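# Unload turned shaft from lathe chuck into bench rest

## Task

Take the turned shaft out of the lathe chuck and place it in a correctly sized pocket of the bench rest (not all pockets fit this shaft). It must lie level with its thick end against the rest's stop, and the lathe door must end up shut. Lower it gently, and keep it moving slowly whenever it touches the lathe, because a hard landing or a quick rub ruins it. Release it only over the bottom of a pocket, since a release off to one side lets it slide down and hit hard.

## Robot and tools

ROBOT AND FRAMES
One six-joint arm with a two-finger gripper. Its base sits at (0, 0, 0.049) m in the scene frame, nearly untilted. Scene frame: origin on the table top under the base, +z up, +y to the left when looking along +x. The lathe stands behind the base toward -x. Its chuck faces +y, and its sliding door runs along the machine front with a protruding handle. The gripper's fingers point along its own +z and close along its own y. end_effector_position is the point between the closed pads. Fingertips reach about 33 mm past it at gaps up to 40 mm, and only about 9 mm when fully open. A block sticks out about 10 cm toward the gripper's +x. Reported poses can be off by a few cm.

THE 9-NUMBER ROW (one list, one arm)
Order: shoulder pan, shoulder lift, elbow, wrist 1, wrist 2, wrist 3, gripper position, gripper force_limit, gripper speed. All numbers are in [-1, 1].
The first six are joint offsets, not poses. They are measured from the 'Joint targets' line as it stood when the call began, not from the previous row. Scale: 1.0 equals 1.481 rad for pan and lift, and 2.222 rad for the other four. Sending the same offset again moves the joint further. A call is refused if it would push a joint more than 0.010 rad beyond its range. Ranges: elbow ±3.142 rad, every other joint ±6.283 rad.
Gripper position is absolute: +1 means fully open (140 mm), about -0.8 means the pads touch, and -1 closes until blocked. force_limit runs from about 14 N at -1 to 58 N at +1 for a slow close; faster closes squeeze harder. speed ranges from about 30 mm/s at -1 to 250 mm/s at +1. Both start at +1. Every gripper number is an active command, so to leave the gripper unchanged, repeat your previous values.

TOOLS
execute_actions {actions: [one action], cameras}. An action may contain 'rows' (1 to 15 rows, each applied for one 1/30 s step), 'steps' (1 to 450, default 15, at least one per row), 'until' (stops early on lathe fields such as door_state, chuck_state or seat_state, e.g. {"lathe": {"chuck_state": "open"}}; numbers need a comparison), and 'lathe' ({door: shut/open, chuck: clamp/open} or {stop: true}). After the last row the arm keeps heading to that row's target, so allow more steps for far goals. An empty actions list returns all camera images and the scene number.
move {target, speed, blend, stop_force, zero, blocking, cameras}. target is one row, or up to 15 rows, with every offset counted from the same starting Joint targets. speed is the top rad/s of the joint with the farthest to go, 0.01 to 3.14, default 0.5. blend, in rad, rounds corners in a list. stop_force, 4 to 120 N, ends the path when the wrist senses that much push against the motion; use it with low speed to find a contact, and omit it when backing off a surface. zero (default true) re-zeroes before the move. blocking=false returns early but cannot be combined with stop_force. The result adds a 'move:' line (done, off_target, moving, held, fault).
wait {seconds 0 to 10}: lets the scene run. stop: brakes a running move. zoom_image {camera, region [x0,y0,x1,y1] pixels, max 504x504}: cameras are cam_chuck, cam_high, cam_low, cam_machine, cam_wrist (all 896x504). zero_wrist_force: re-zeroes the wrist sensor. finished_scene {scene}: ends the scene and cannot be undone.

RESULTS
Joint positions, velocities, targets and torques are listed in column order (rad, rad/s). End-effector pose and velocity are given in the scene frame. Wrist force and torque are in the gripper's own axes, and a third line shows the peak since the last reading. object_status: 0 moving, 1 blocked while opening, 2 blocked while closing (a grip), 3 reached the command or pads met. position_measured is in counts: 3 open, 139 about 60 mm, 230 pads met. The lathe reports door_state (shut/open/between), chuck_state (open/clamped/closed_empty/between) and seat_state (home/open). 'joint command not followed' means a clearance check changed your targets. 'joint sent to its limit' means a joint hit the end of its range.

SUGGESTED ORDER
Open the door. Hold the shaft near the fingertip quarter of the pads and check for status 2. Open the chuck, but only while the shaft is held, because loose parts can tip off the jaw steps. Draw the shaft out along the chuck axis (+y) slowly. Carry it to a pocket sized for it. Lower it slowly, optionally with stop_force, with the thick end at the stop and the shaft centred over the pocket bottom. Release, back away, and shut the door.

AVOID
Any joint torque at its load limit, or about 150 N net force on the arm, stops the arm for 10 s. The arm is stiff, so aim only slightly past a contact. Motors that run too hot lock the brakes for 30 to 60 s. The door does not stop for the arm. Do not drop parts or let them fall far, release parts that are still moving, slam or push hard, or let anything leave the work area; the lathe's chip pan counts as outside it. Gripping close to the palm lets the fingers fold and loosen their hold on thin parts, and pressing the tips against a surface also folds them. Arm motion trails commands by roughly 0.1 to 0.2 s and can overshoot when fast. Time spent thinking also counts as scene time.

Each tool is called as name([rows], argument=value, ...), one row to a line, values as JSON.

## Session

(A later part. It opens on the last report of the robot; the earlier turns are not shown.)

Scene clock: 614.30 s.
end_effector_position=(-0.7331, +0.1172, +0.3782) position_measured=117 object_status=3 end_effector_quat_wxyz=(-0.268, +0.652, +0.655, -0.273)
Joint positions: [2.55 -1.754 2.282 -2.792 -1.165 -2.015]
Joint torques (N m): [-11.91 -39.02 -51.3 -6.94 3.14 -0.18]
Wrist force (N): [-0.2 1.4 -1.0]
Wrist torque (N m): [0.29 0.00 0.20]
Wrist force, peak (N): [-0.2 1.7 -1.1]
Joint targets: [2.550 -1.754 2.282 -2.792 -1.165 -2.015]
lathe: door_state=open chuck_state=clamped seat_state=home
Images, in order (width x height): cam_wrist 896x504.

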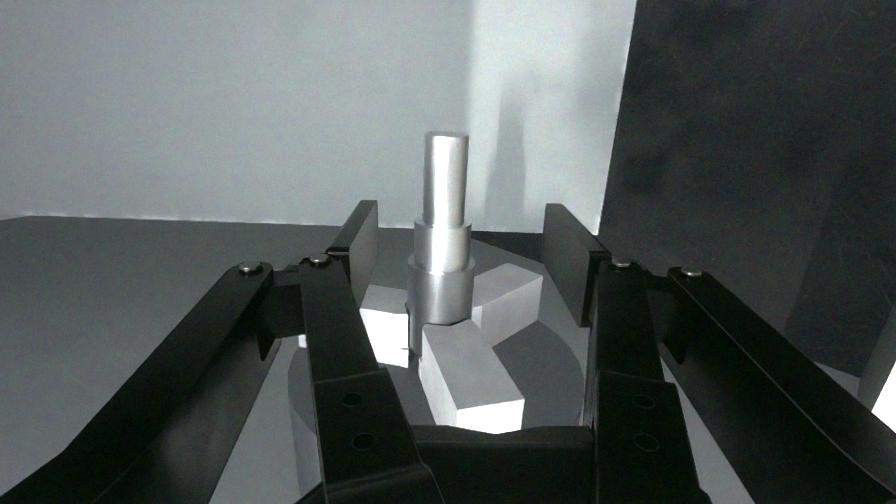

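move(target=[0.0912, 0.0837, -0.0077, -0.0653, -0.0398, 0.0494, 0.1, -1, 0], speed=0.15, cameras=["cam_wrist","cam_chuck"])

zoom_image(camera="cam_wrist", region=[300, 80, 620, 430])

Scene clock: 659.30 s.
end_effector_position=(-0.7793, +0.0667, +0.3400) position_measured=117 object_status=3 end_effector_quat_wxyz=(-0.268, +0.652, +0.655, -0.273) end_effector_velocity=(+0.001, +0.000, +0.000) end_effector_angular_velocity=(-0.002, -0.002, +0.002)
Joint positions: [2.685 -1.63 2.264 -2.937 -1.254 -1.905]
Joint velocities: [-0.002 -0.002 0 0.006 0.003 -0.003]
Joint torques (N m): [-11.99 -45.78 -41.35 -1.09 4.17 -2.32]
Wrist force (N): [-0.1 1.2 -1.0]
Wrist torque (N m): [0.26 -0.02 0.18]
Wrist force, peak (N): [1.5 1.2 -2.3]
Joint targets: [2.685 -1.630 2.264 -2.937 -1.254 -1.905]
lathe: door_state=open chuck_state=clamped seat_state=home
move: done
Images, in order (width x height): cam_chuck 896x504, cam_wrist 896x504.

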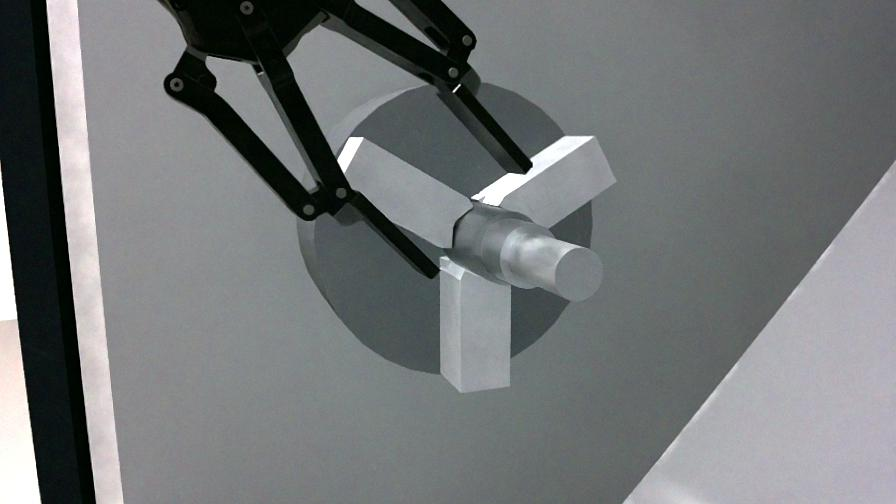

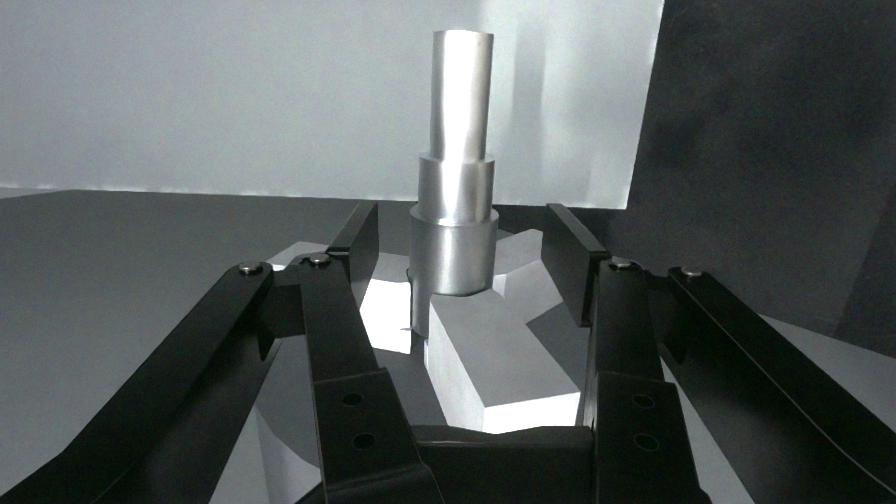

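Scaled by 1.440 from the camera's 896x504 image, which has a finer 1280x720 frame.

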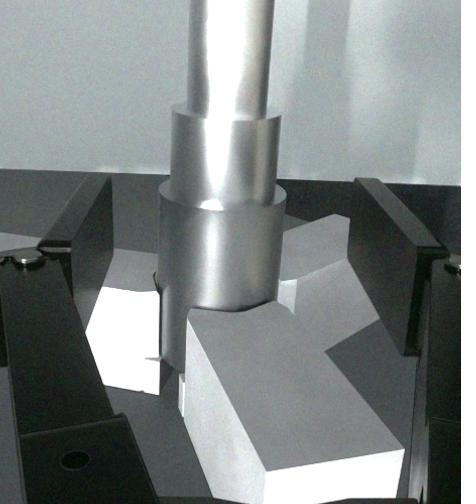

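move(target=[0.0112, 0.0296, -0.0051, -0.0164, -0.0052, 0.0060, 0.1, -1, 0], speed=0.04, stop_force=10, cameras=["cam_wrist","cam_chuck"])

zoom_image(camera="cam_wrist", region=[300, 80, 620, 430])

zoom_image(camera="cam_chuck", region=[300, 60, 660, 400])

Scene clock: 731.90 s.
end_effector_position=(-0.7940, +0.0642, +0.3264) position_measured=117 object_status=3 end_effector_quat_wxyz=(-0.268, +0.652, +0.655, -0.273)
Joint positions: [2.702 -1.586 2.253 -2.974 -1.265 -1.892]
Joint torques (N m): [-8.53 -50.06 -36.81 -0.99 4.41 -0.93]
Wrist force (N): [0.0 1.2 -0.9]
Wrist torque (N m): [0.24 -0.03 -0.01]
Wrist force, peak (N): [-0.1 1.4 -1.4]
Joint targets: [2.702 -1.586 2.253 -2.974 -1.265 -1.892]
lathe: door_state=open chuck_state=clamped seat_state=home
move: done
Images, in order (width x height): cam_chuck 896x504, cam_wrist 896x504.

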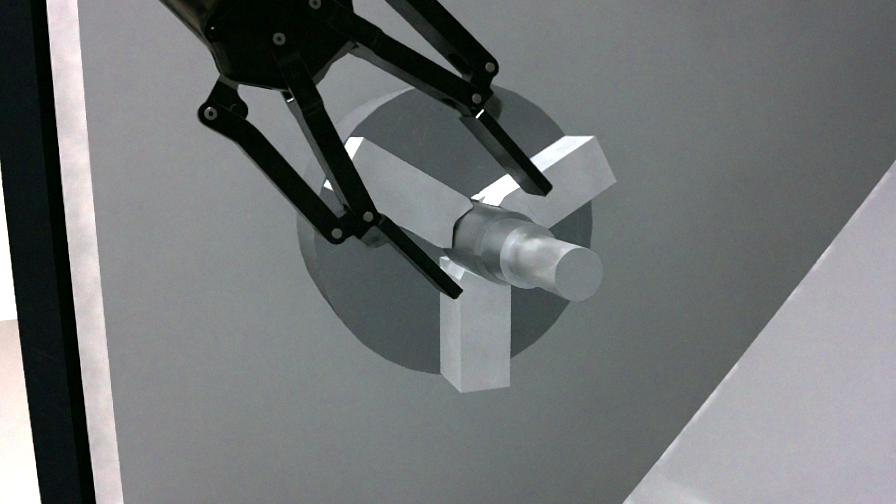

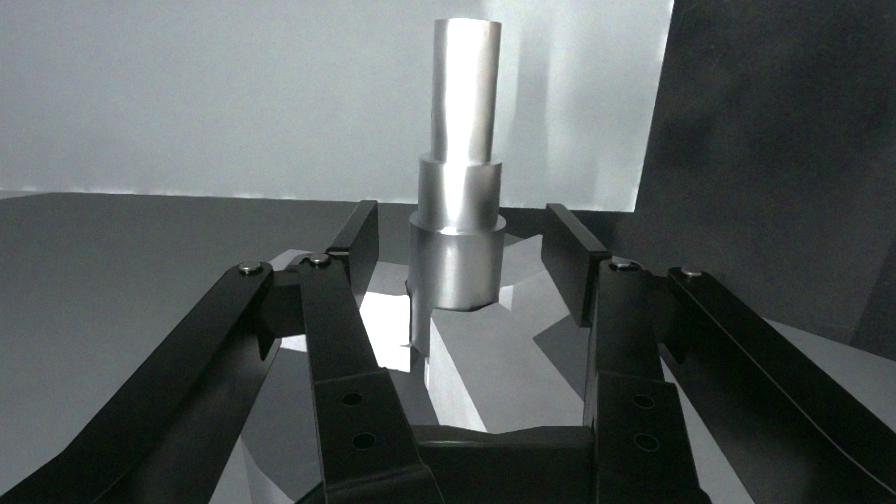

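Scaled by 1.440 from the camera's 896x504 image, which has a finer 1280x720 frame.

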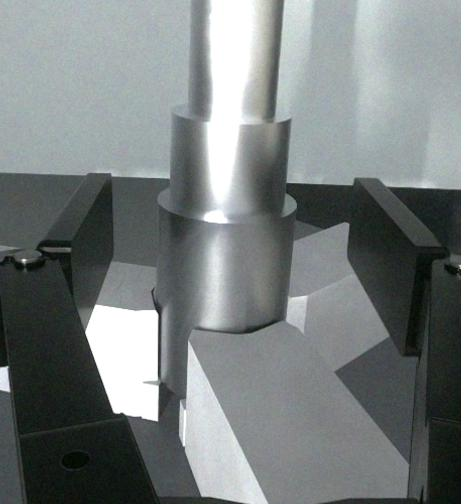

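Scaled by 1.400 from the camera's 896x504 image, which has a finer 1280x720 frame.

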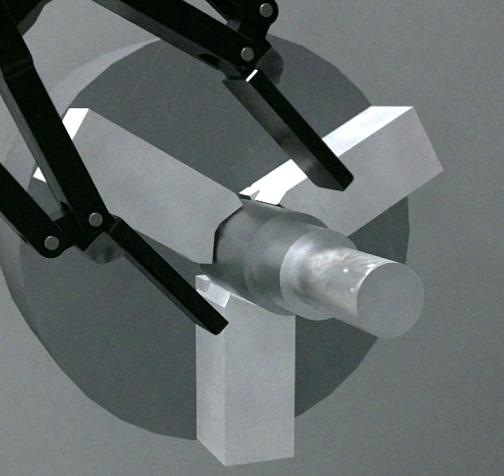

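move(target=[0.0026, 0.0090, -0.0023, -0.0041, -0.0012, 0.0014, 0.1, -1, 0], speed=0.03, stop_force=10)

execute_actions([
  {"rows": [[0,0,0,0,0,0,-0.16,-1,-1]], "steps": 45},
], cameras=["cam_wrist","cam_chuck"])

zoom_image(camera="cam_chuck", region=[380, 140, 620, 340])

zoom_image(camera="cam_wrist", region=[300, 80, 620, 430])

Scene clock: 775.80 s.
end_effector_position=(-0.7990, +0.0642, +0.3229) position_measured=117 object_status=3 end_effector_quat_wxyz=(-0.268, +0.652, +0.655, -0.272)
Joint positions: [2.705 -1.573 2.248 -2.983 -1.268 -1.889]
Joint torques (N m): [-7.16 -47.53 -35.92 -1.15 3.77 -1.71]
Wrist force (N): [0.1 1.2 -1.0]
Wrist torque (N m): [0.22 -0.04 -0.02]
Wrist force, peak (N): [0.0 1.5 -1.2]
Joint targets: [2.705 -1.573 2.248 -2.983 -1.268 -1.889]
lathe: door_state=open chuck_state=clamped seat_state=home
move: done

Scene clock: 777.50 s.
end_effector_position=(-0.7990, +0.0642, +0.3229) position_measured=149 object_status=3 end_effector_quat_wxyz=(-0.268, +0.652, +0.655, -0.273)
Joint positions: [2.705 -1.573 2.248 -2.983 -1.268 -1.889]
Joint torques (N m): [-8.51 -48.31 -35.66 -1.22 3.96 -1.26]
Wrist force (N): [0.0 0.9 -0.9]
Wrist torque (N m): [0.17 -0.03 -0.01]
Wrist force, peak (N): [0.1 1.4 -1.2]
Joint targets: [2.705 -1.573 2.248 -2.983 -1.268 -1.889]
lathe: door_state=open chuck_state=clamped seat_state=home
Images, in order (width x height): cam_chuck 896x504, cam_wrist 896x504.

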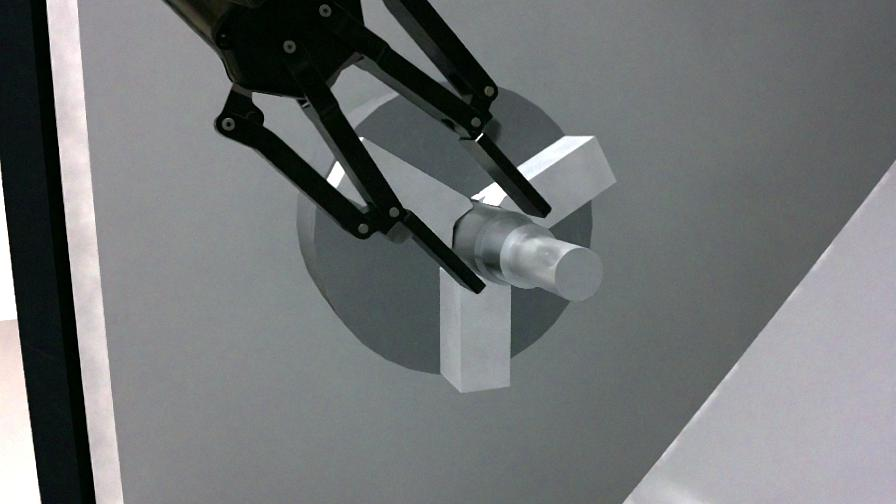

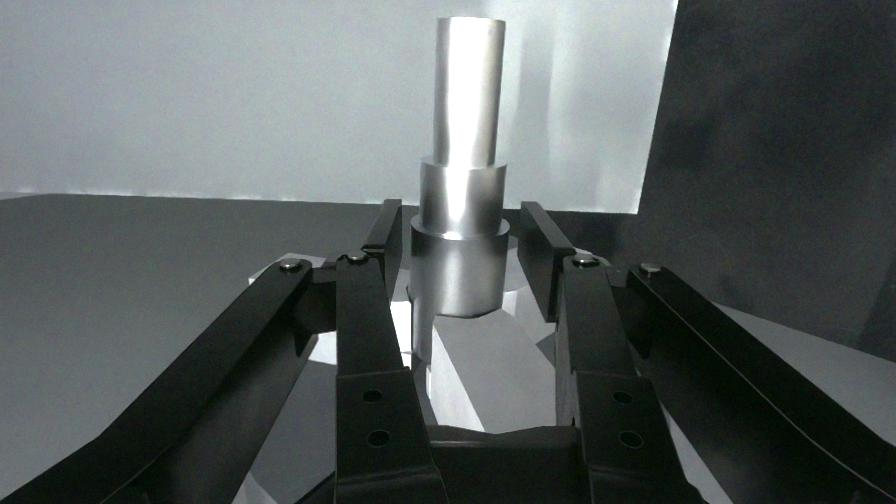

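Scaled by 2.100 from the camera's 896x504 image, which has a finer 1280x720 frame.

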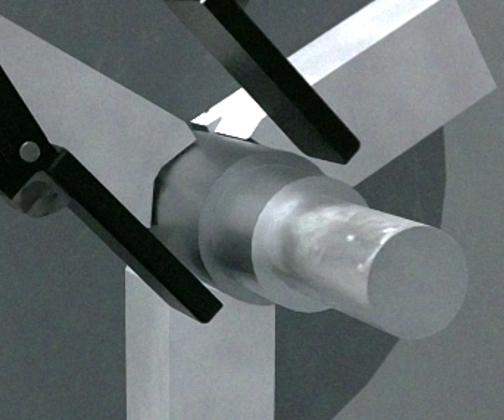

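Scaled by 1.440 from the camera's 896x504 image, which has a finer 1280x720 frame.

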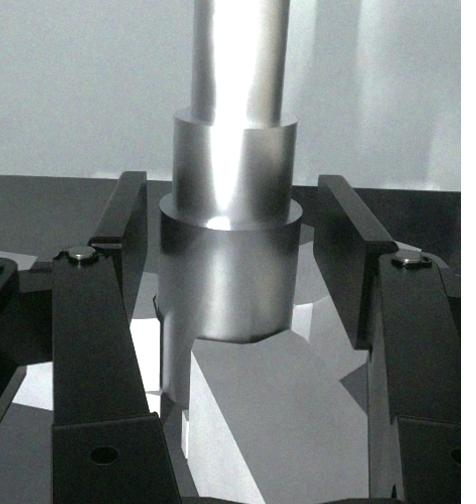

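move(target=[0.0022, 0.0085, -0.0016, -0.0044, -0.0009, 0.0010, -0.16, -1, -1], speed=0.03, stop_force=10, cameras=["cam_wrist","cam_chuck"])

zoom_image(camera="cam_chuck", region=[380, 140, 620, 340])

zoom_image(camera="cam_wrist", region=[300, 80, 620, 430])

Scene clock: 807.53 s.
end_effector_position=(-0.8032, +0.0641, +0.3189) position_measured=149 object_status=3 end_effector_quat_wxyz=(-0.268, +0.652, +0.655, -0.273)
Joint positions: [2.709 -1.56 2.244 -2.992 -1.27 -1.886]
Joint torques (N m): [-7.26 -48.7 -39.1 -1.28 1.57 -0.87]
Wrist force (N): [-0.1 1.0 -1.1]
Wrist torque (N m): [0.20 -0.01 -0.02]
Wrist force, peak (N): [0.2 1.6 -1.3]
Joint targets: [2.709 -1.560 2.244 -2.992 -1.270 -1.886]
lathe: door_state=open chuck_state=clamped seat_state=home
move: done
Images, in order (width x height): cam_chuck 896x504, cam_wrist 896x504.

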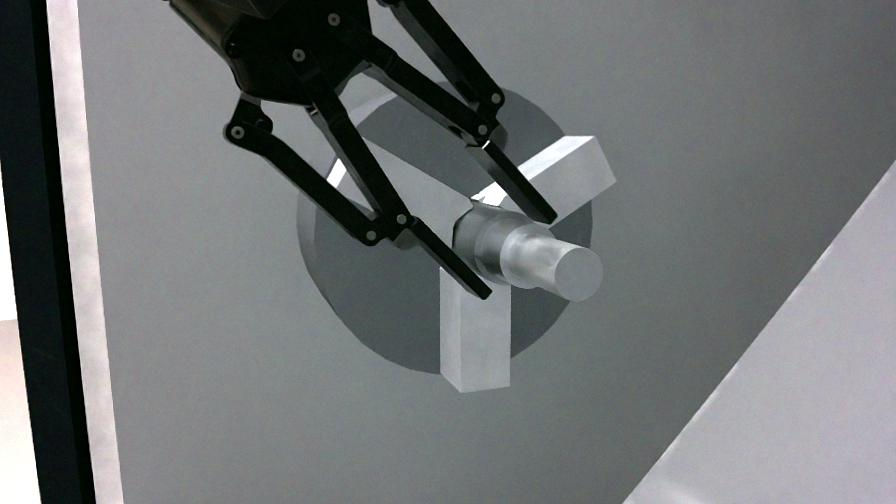

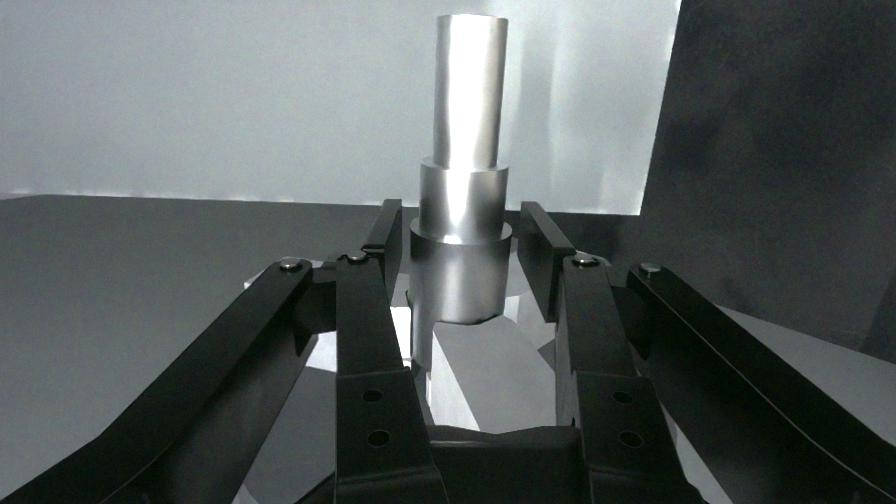

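Scaled by 2.100 from the camera's 896x504 image, which has a finer 1280x720 frame.

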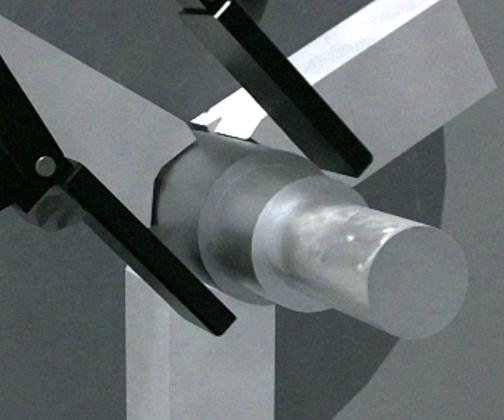

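Scaled by 1.440 from the camera's 896x504 image, which has a finer 1280x720 frame.

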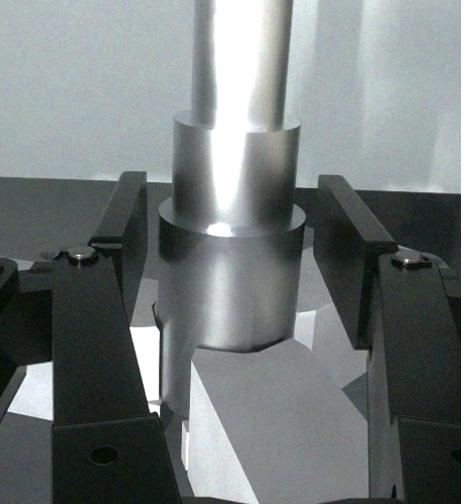

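execute_actions([
  {"rows": [[0,0,0,0,0,0,-1,-1,-1]], "steps": 45},
], cameras=["cam_wrist","cam_chuck"])

zoom_image(camera="cam_chuck", region=[380, 140, 620, 340])

zoom_image(camera="cam_wrist", region=[300, 80, 620, 430])

Scene clock: 821.37 s.
end_effector_position=(-0.8032, +0.0641, +0.3189) position_measured=163 object_status=2 end_effector_quat_wxyz=(-0.268, +0.652, +0.655, -0.273)
Joint positions: [2.709 -1.56 2.244 -2.992 -1.27 -1.886]
Joint torques (N m): [-7.82 -28.83 -38.51 -1.4 -0.55 -1.25]
Wrist force (N): [-0.1 -6.0 -3.1]
Wrist torque (N m): [0.44 -0.05 0.13]
Wrist force, peak (N): [-0.3 -7.2 -4.2]
Joint targets: [2.709 -1.560 2.244 -2.992 -1.270 -1.886]
lathe: door_state=open chuck_state=clamped seat_state=home
Images, in order (width x height): cam_chuck 896x504, cam_wrist 896x504.

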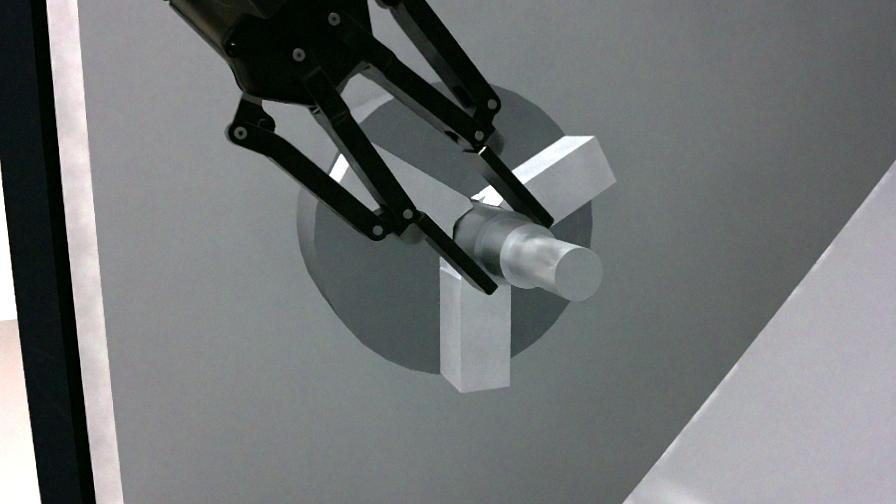

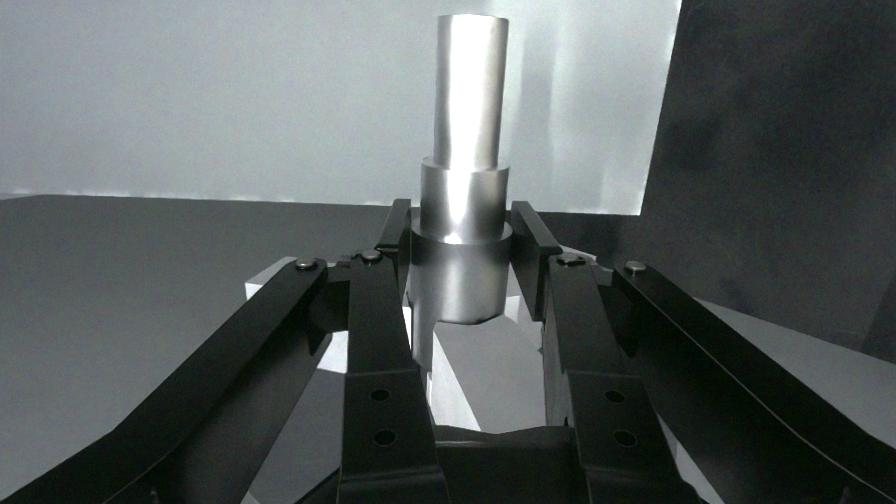

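Scaled by 2.100 from the camera's 896x504 image, which has a finer 1280x720 frame.

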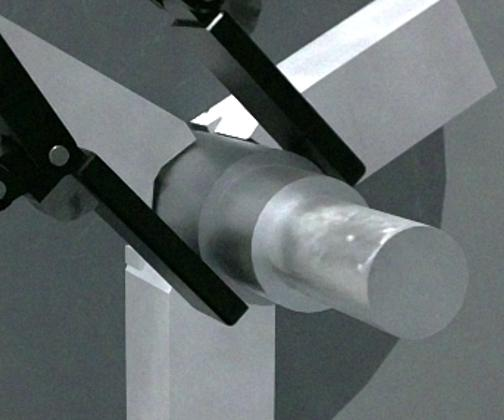

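Scaled by 1.440 from the camera's 896x504 image, which has a finer 1280x720 frame.

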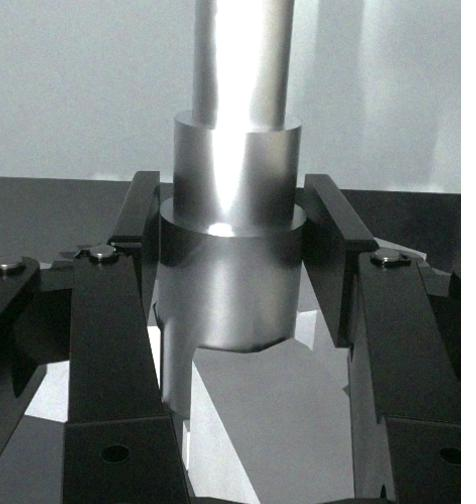

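execute_actions([
  {"rows": [[0,0,0,0,0,0,-0.98,1,-1]], "steps": 45},
])

Scene clock: 829.33 s.
end_effector_position=(-0.8032, +0.0641, +0.3189) position_measured=166 object_status=2 end_effector_quat_wxyz=(-0.268, +0.652, +0.655, -0.273)
Joint positions: [2.709 -1.56 2.244 -2.992 -1.27 -1.886]
Joint torques (N m): [-7.86 -27.73 -35.87 -1.16 -2.22 -1.01]
Wrist force (N): [-0.9 2.5 -42.2]
Wrist torque (N m): [-0.01 -0.30 0.33]
Wrist force, peak (N): [-0.8 2.4 -42.7]
Joint targets: [2.709 -1.560 2.244 -2.992 -1.270 -1.886]
lathe: door_state=open chuck_state=clamped seat_state=home

move(target=[-0.00022, -0.00085, 0.00016, 0.00044, 0.00009, -0.0001, -0.98, 1, -1], speed=0.02)

Scene clock: 838.30 s.
end_effector_position=(-0.8028, +0.0642, +0.3192) position_measured=166 object_status=2 end_effector_quat_wxyz=(-0.268, +0.652, +0.655, -0.273)
Joint positions: [2.708 -1.561 2.245 -2.991 -1.27 -1.886]
Joint torques (N m): [-9.66 -67.81 -22 0.61 3.27 -2.96]
Wrist force (N): [5.4 -23.5 56.4]
Wrist torque (N m): [0.77 0.36 0.45]
Wrist force, peak (N): [5.4 -23.5 56.4]
Joint targets: [2.708 -1.562 2.245 -2.991 -1.270 -1.887]
lathe: door_state=open chuck_state=clamped seat_state=home
move: done

move(target=[0.00012, 0.00049, -0.00009, -0.00026, -0.00005, 0.00006, -0.98, 1, -1], speed=0.02)

Scene clock: 848.30 s.
end_effector_position=(-0.8030, +0.0641, +0.3192) position_measured=166 object_status=2 end_effector_quat_wxyz=(-0.268, +0.652, +0.655, -0.273)
Joint positions: [2.709 -1.561 2.245 -2.992 -1.27 -1.886]
Joint torques (N m): [5.96 -26.71 -41.12 -5.02 -2.46 0.64]
Wrist force (N): [1.2 -11.5 10.0]
Wrist torque (N m): [0.20 0.03 0.41]
Wrist force, peak (N): [6.2 -25.2 62.9]
Joint targets: [2.709 -1.561 2.245 -2.992 -1.270 -1.886]
lathe: door_state=open chuck_state=clamped seat_state=home
move: done

execute_actions([
  {"lathe": {"chuck": "open"}, "steps": 120, "until": {"lathe": {"chuck_state": "open"}}},
], cameras=["cam_wrist","cam_chuck"])

zoom_image(camera="cam_chuck", region=[380, 140, 620, 340])

zoom_image(camera="cam_wrist", region=[300, 80, 620, 430])

Scene clock: 855.70 s.
end_effector_position=(-0.8030, +0.0642, +0.3190) position_measured=166 object_status=2 end_effector_quat_wxyz=(-0.268, +0.652, +0.655, -0.272)
Joint positions: [2.709 -1.561 2.245 -2.992 -1.27 -1.886]
Joint torques (N m): [8.01 -40.51 -39.29 -8.32 2.26 0.69]
Wrist force (N): [0.7 4.4 3.2]
Wrist torque (N m): [0.23 0.34 0.05]
Wrist force, peak (N): [0.9 -12.2 8.0]
Joint targets: [2.709 -1.561 2.245 -2.992 -1.270 -1.886]
Tool commands: gripper/position=-0.98 gripper/force_limit=+1.0 gripper/speed=-1.0
lathe: door_state=open chuck_state=open seat_state=home
Images, in order (width x height): cam_chuck 896x504, cam_wrist 896x504.

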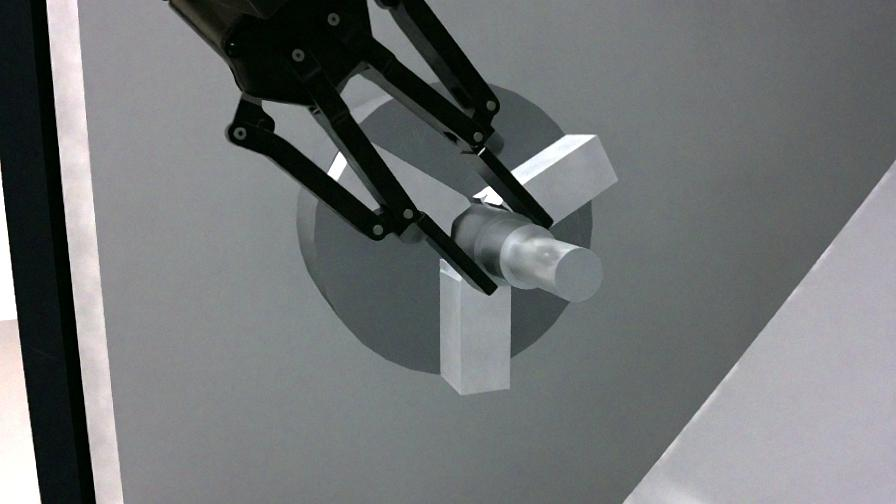

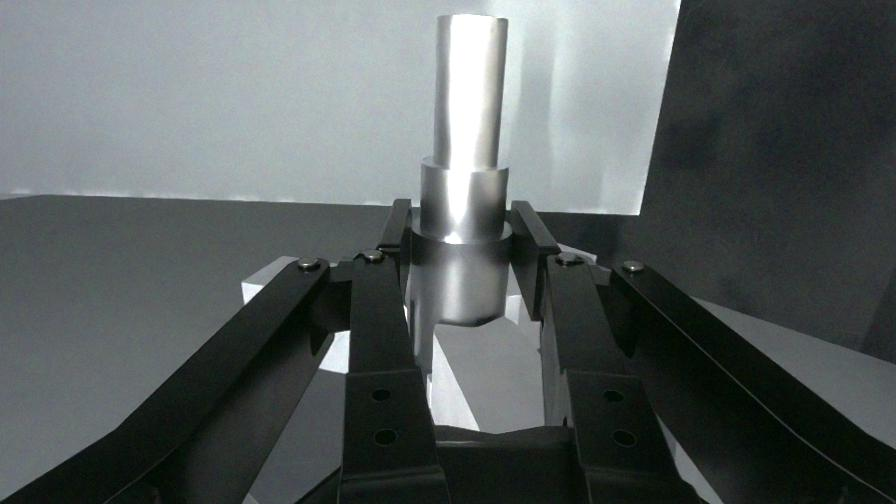

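Scaled by 2.100 from the camera's 896x504 image, which has a finer 1280x720 frame.

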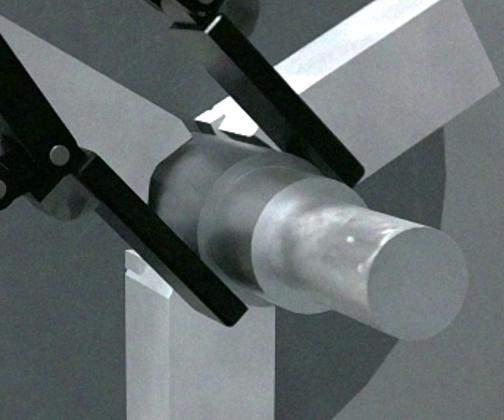

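Scaled by 1.440 from the camera's 896x504 image, which has a finer 1280x720 frame.

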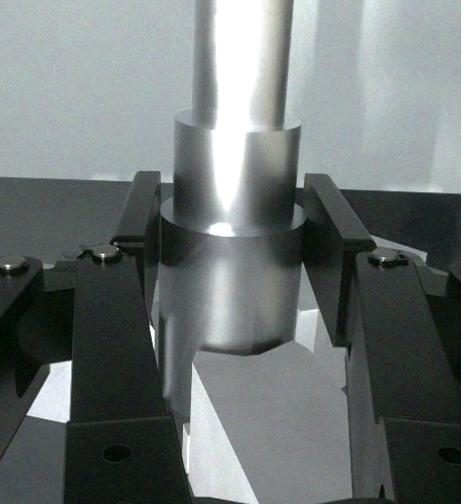

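move(target=[-0.02813, 0.00236, -0.00252, 0.00542, 0.01257, -0.01466, -0.98, 1, -1], speed=0.01, stop_force=12, cameras=["cam_wrist","cam_chuck"])

zoom_image(camera="cam_wrist", region=[300, 80, 620, 430])

Scene clock: 892.37 s.
end_effector_position=(-0.8032, +0.0892, +0.3190) position_measured=166 object_status=2 end_effector_quat_wxyz=(-0.268, +0.652, +0.655, -0.273)
Joint positions: [2.667 -1.557 2.239 -2.98 -1.242 -1.919]
Joint torques (N m): [6.7 -38.81 -50.75 -3.89 1.41 0.49]
Wrist force (N): [-1.5 4.3 2.3]
Wrist torque (N m): [0.18 0.34 0.12]
Wrist force, peak (N): [0.8 4.7 3.5]
Joint targets: [2.667 -1.557 2.239 -2.980 -1.242 -1.919]
lathe: door_state=open chuck_state=open seat_state=open
move: done
Images, in order (width x height): cam_chuck 896x504, cam_wrist 896x504.

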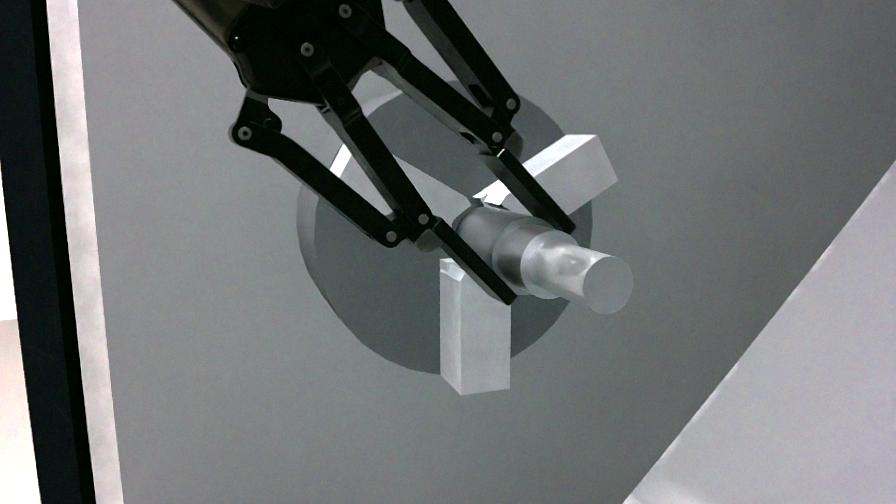

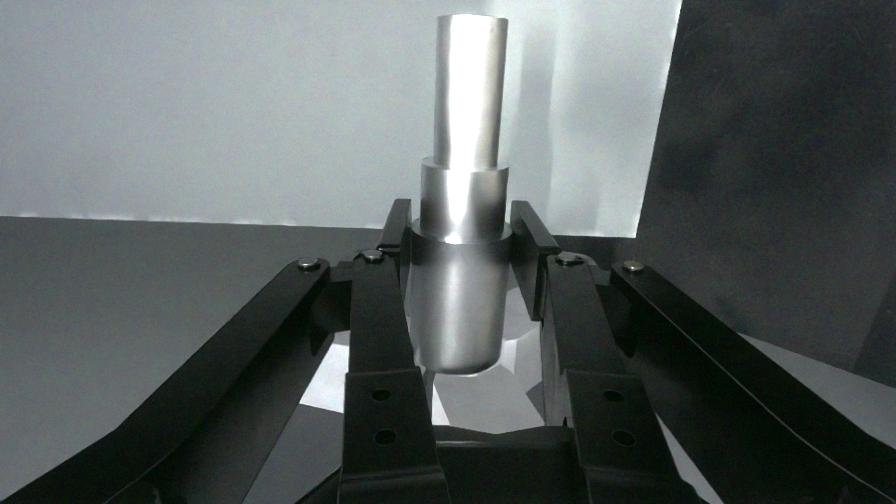

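Scaled by 1.440 from the camera's 896x504 image, which has a finer 1280x720 frame.

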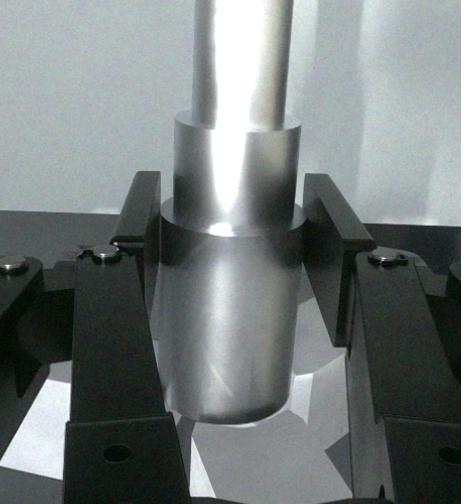

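move([
  [-0.02733, 0.00363, -0.00334, 0.00581, 0.01202, -0.0145, -0.98, 1, -1],
  [-0.06919, 0.01117, -0.01038, 0.01616, 0.03006, -0.03728, -0.98, 1, -1],
], speed=[0.012, 0.04], blend=0.005, cameras=["cam_wrist","cam_machine"])

zoom_image(camera="cam_wrist", region=[300, 80, 620, 430])

Scene clock: 919.20 s.
end_effector_position=(-0.8036, +0.1543, +0.3187) position_measured=166 object_status=2 end_effector_quat_wxyz=(-0.268, +0.652, +0.655, -0.273)
Joint positions: [2.564 -1.541 2.216 -2.944 -1.175 -2.002]
Joint torques (N m): [8.22 -43.8 -47.6 -5.3 0.28 0.41]
Wrist force (N): [-1.0 4.3 2.7]
Wrist torque (N m): [0.13 0.20 0.11]
Wrist force, peak (N): [-1.6 4.6 2.7]
Joint targets: [2.564 -1.541 2.216 -2.944 -1.175 -2.002]
lathe: door_state=open chuck_state=open seat_state=open
move: done
Images, in order (width x height): cam_machine 896x504, cam_wrist 896x504.

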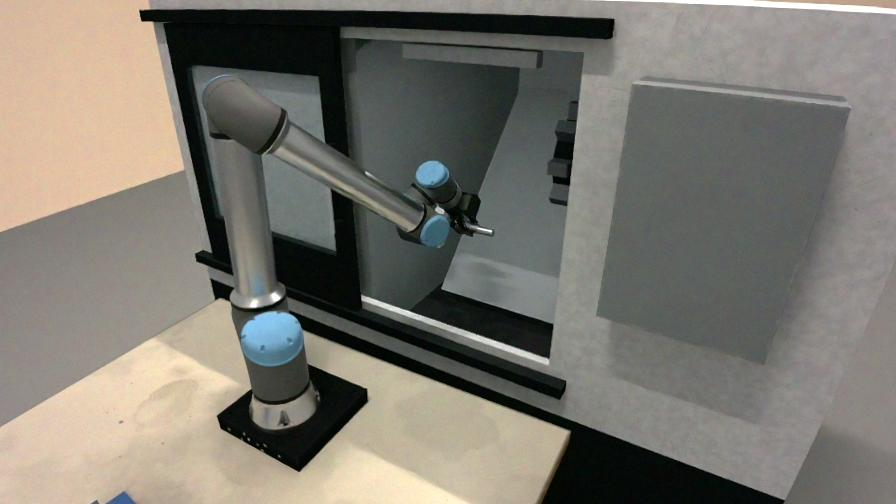

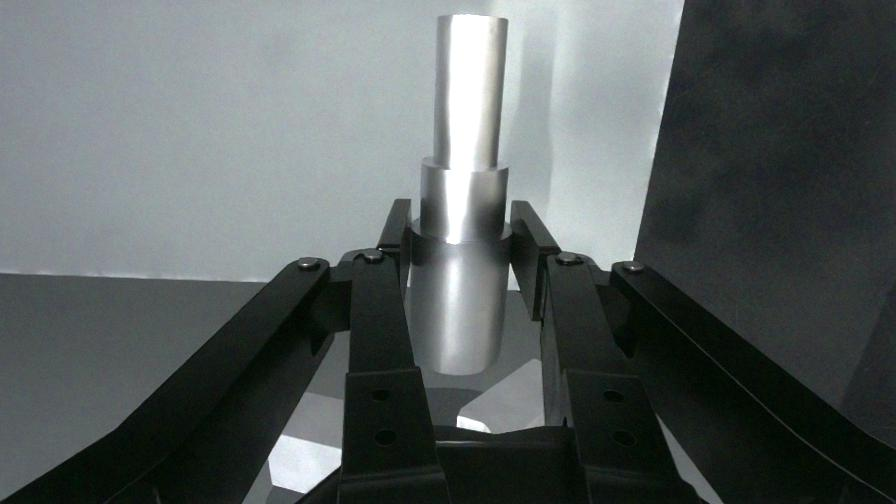

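Scaled by 1.440 from the camera's 896x504 image, which has a finer 1280x720 frame.

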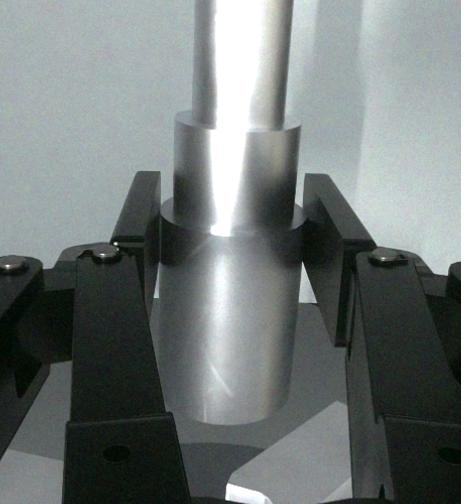

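move([
  [-0.0747, -0.1851, 0.1132, 0.0282, 0.0313, -0.0427, -0.98, 1, -1],
  [-0.2799, -0.5283, 0.0932, 0.5729, -0.1782, 0.0009, -0.98, 1, -1],
  [-0.9214, -0.3440, -0.0120, 0.5551, -0.1782, 0.4960, -0.98, 1, -1],
], speed=[0.3, 0.6, 0.7], blend=[0.04, 0.05, 0], cameras=["cam_wrist", "cam_machine"])

Scene clock: 1028.37 s.
end_effector_position=(-0.0190, +0.4407, +0.3510) position_measured=166 object_status=2 end_effector_quat_wxyz=(+0.001, +0.869, -0.495, +0.002)
Joint positions: [1.2 -2.05 2.189 -1.711 -1.571 -0.9]
Joint torques (N m): [-7.53 -13.17 -47.66 -1.02 2.68 1.4]
Wrist force (N): [-1.0 0.5 4.4]
Wrist torque (N m): [0.11 0.13 0.02]
Wrist force, peak (N): [-4.1 4.4 5.5]
Joint targets: [1.199 -2.050 2.189 -1.711 -1.571 -0.900]
lathe: door_state=open chuck_state=open seat_state=open
move: done
Images, in order (width x height): cam_machine 896x504, cam_wrist 896x504.

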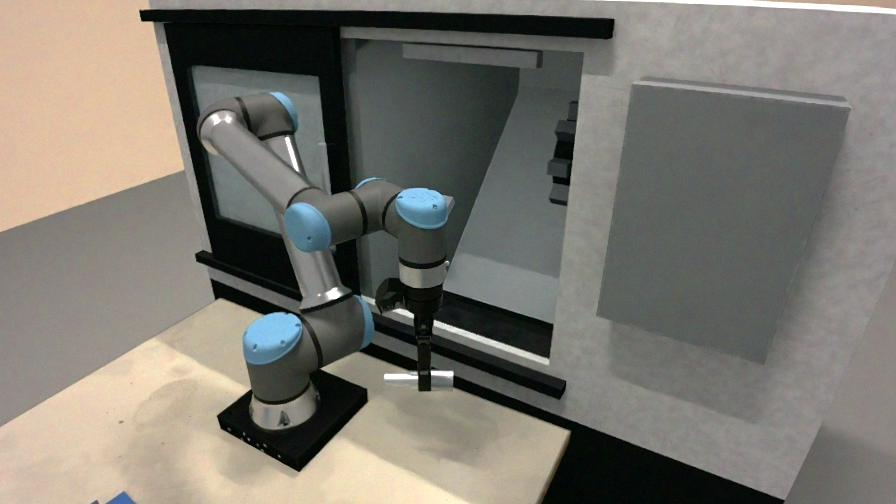

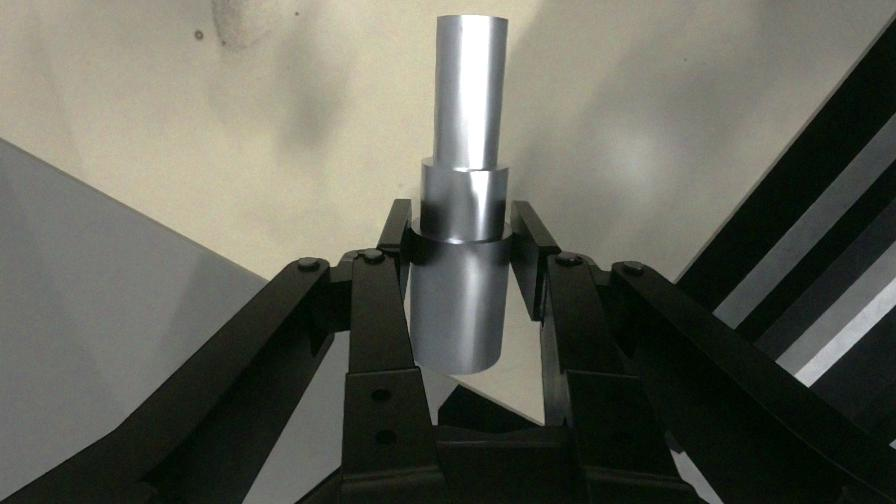

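move(target=[-0.8103, 0.1350, -0.0180, -0.0720, 0, 0.6301, -0.98, 1, -1], speed=0.7)

execute_actions([
  {"lathe": {"door": "shut"}, "steps": 1},
], cameras=["cam_wrist"])

Scene clock: 1045.33 s.
end_effector_position=(+0.4960, +0.1782, +0.3093) position_measured=166 object_status=2 end_effector_quat_wxyz=(+0.002, +0.245, +0.970, -0.002)
Joint positions: [-0.001 -1.85 2.149 -1.871 -1.571 0.5]
Joint torques (N m): [-9.5 -32.81 -49.19 -0.93 -0.32 1.21]
Wrist force (N): [-2.0 0.5 4.8]
Wrist torque (N m): [0.13 0.39 0.07]
Wrist force, peak (N): [-6.1 -2.6 5.4]
Joint targets: [-0.001 -1.850 2.149 -1.871 -1.571 0.500]
lathe: door_state=open chuck_state=open seat_state=open
move: done

Scene clock: 1045.57 s.
end_effector_position=(+0.4959, +0.1781, +0.3093) position_measured=166 object_status=2 end_effector_quat_wxyz=(+0.002, +0.245, +0.970, -0.002)
Joint positions: [-0.001 -1.85 2.149 -1.871 -1.571 0.5]
Joint torques (N m): [-11.92 -35.78 -46.7 -0.97 0.5 1.93]
Wrist force (N): [-1.9 0.7 4.4]
Wrist torque (N m): [0.17 0.36 0.04]
Wrist force, peak (N): [-2.0 0.6 4.8]
Joint targets: [-0.001 -1.850 2.149 -1.871 -1.571 0.500]
Tool commands: gripper/position=-0.98 gripper/force_limit=+1.0 gripper/speed=-1.0
lathe: door_state=between chuck_state=open seat_state=open
Images, in order (width x height): cam_wrist 896x504.

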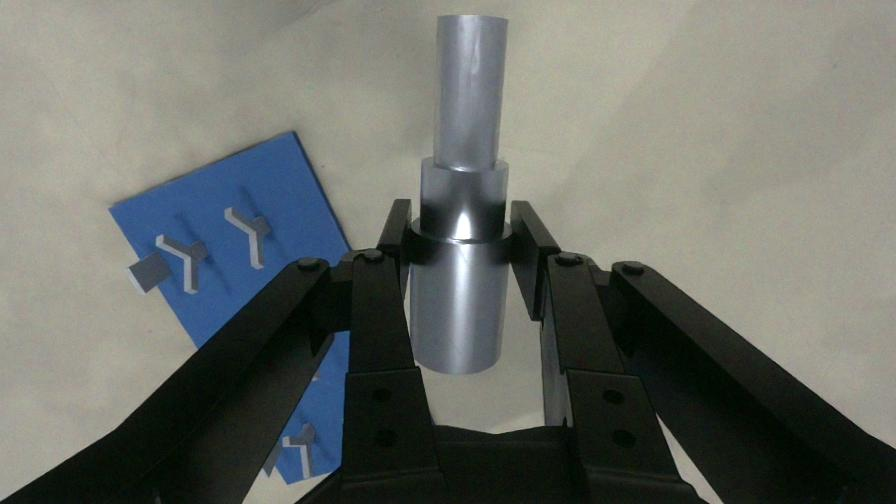

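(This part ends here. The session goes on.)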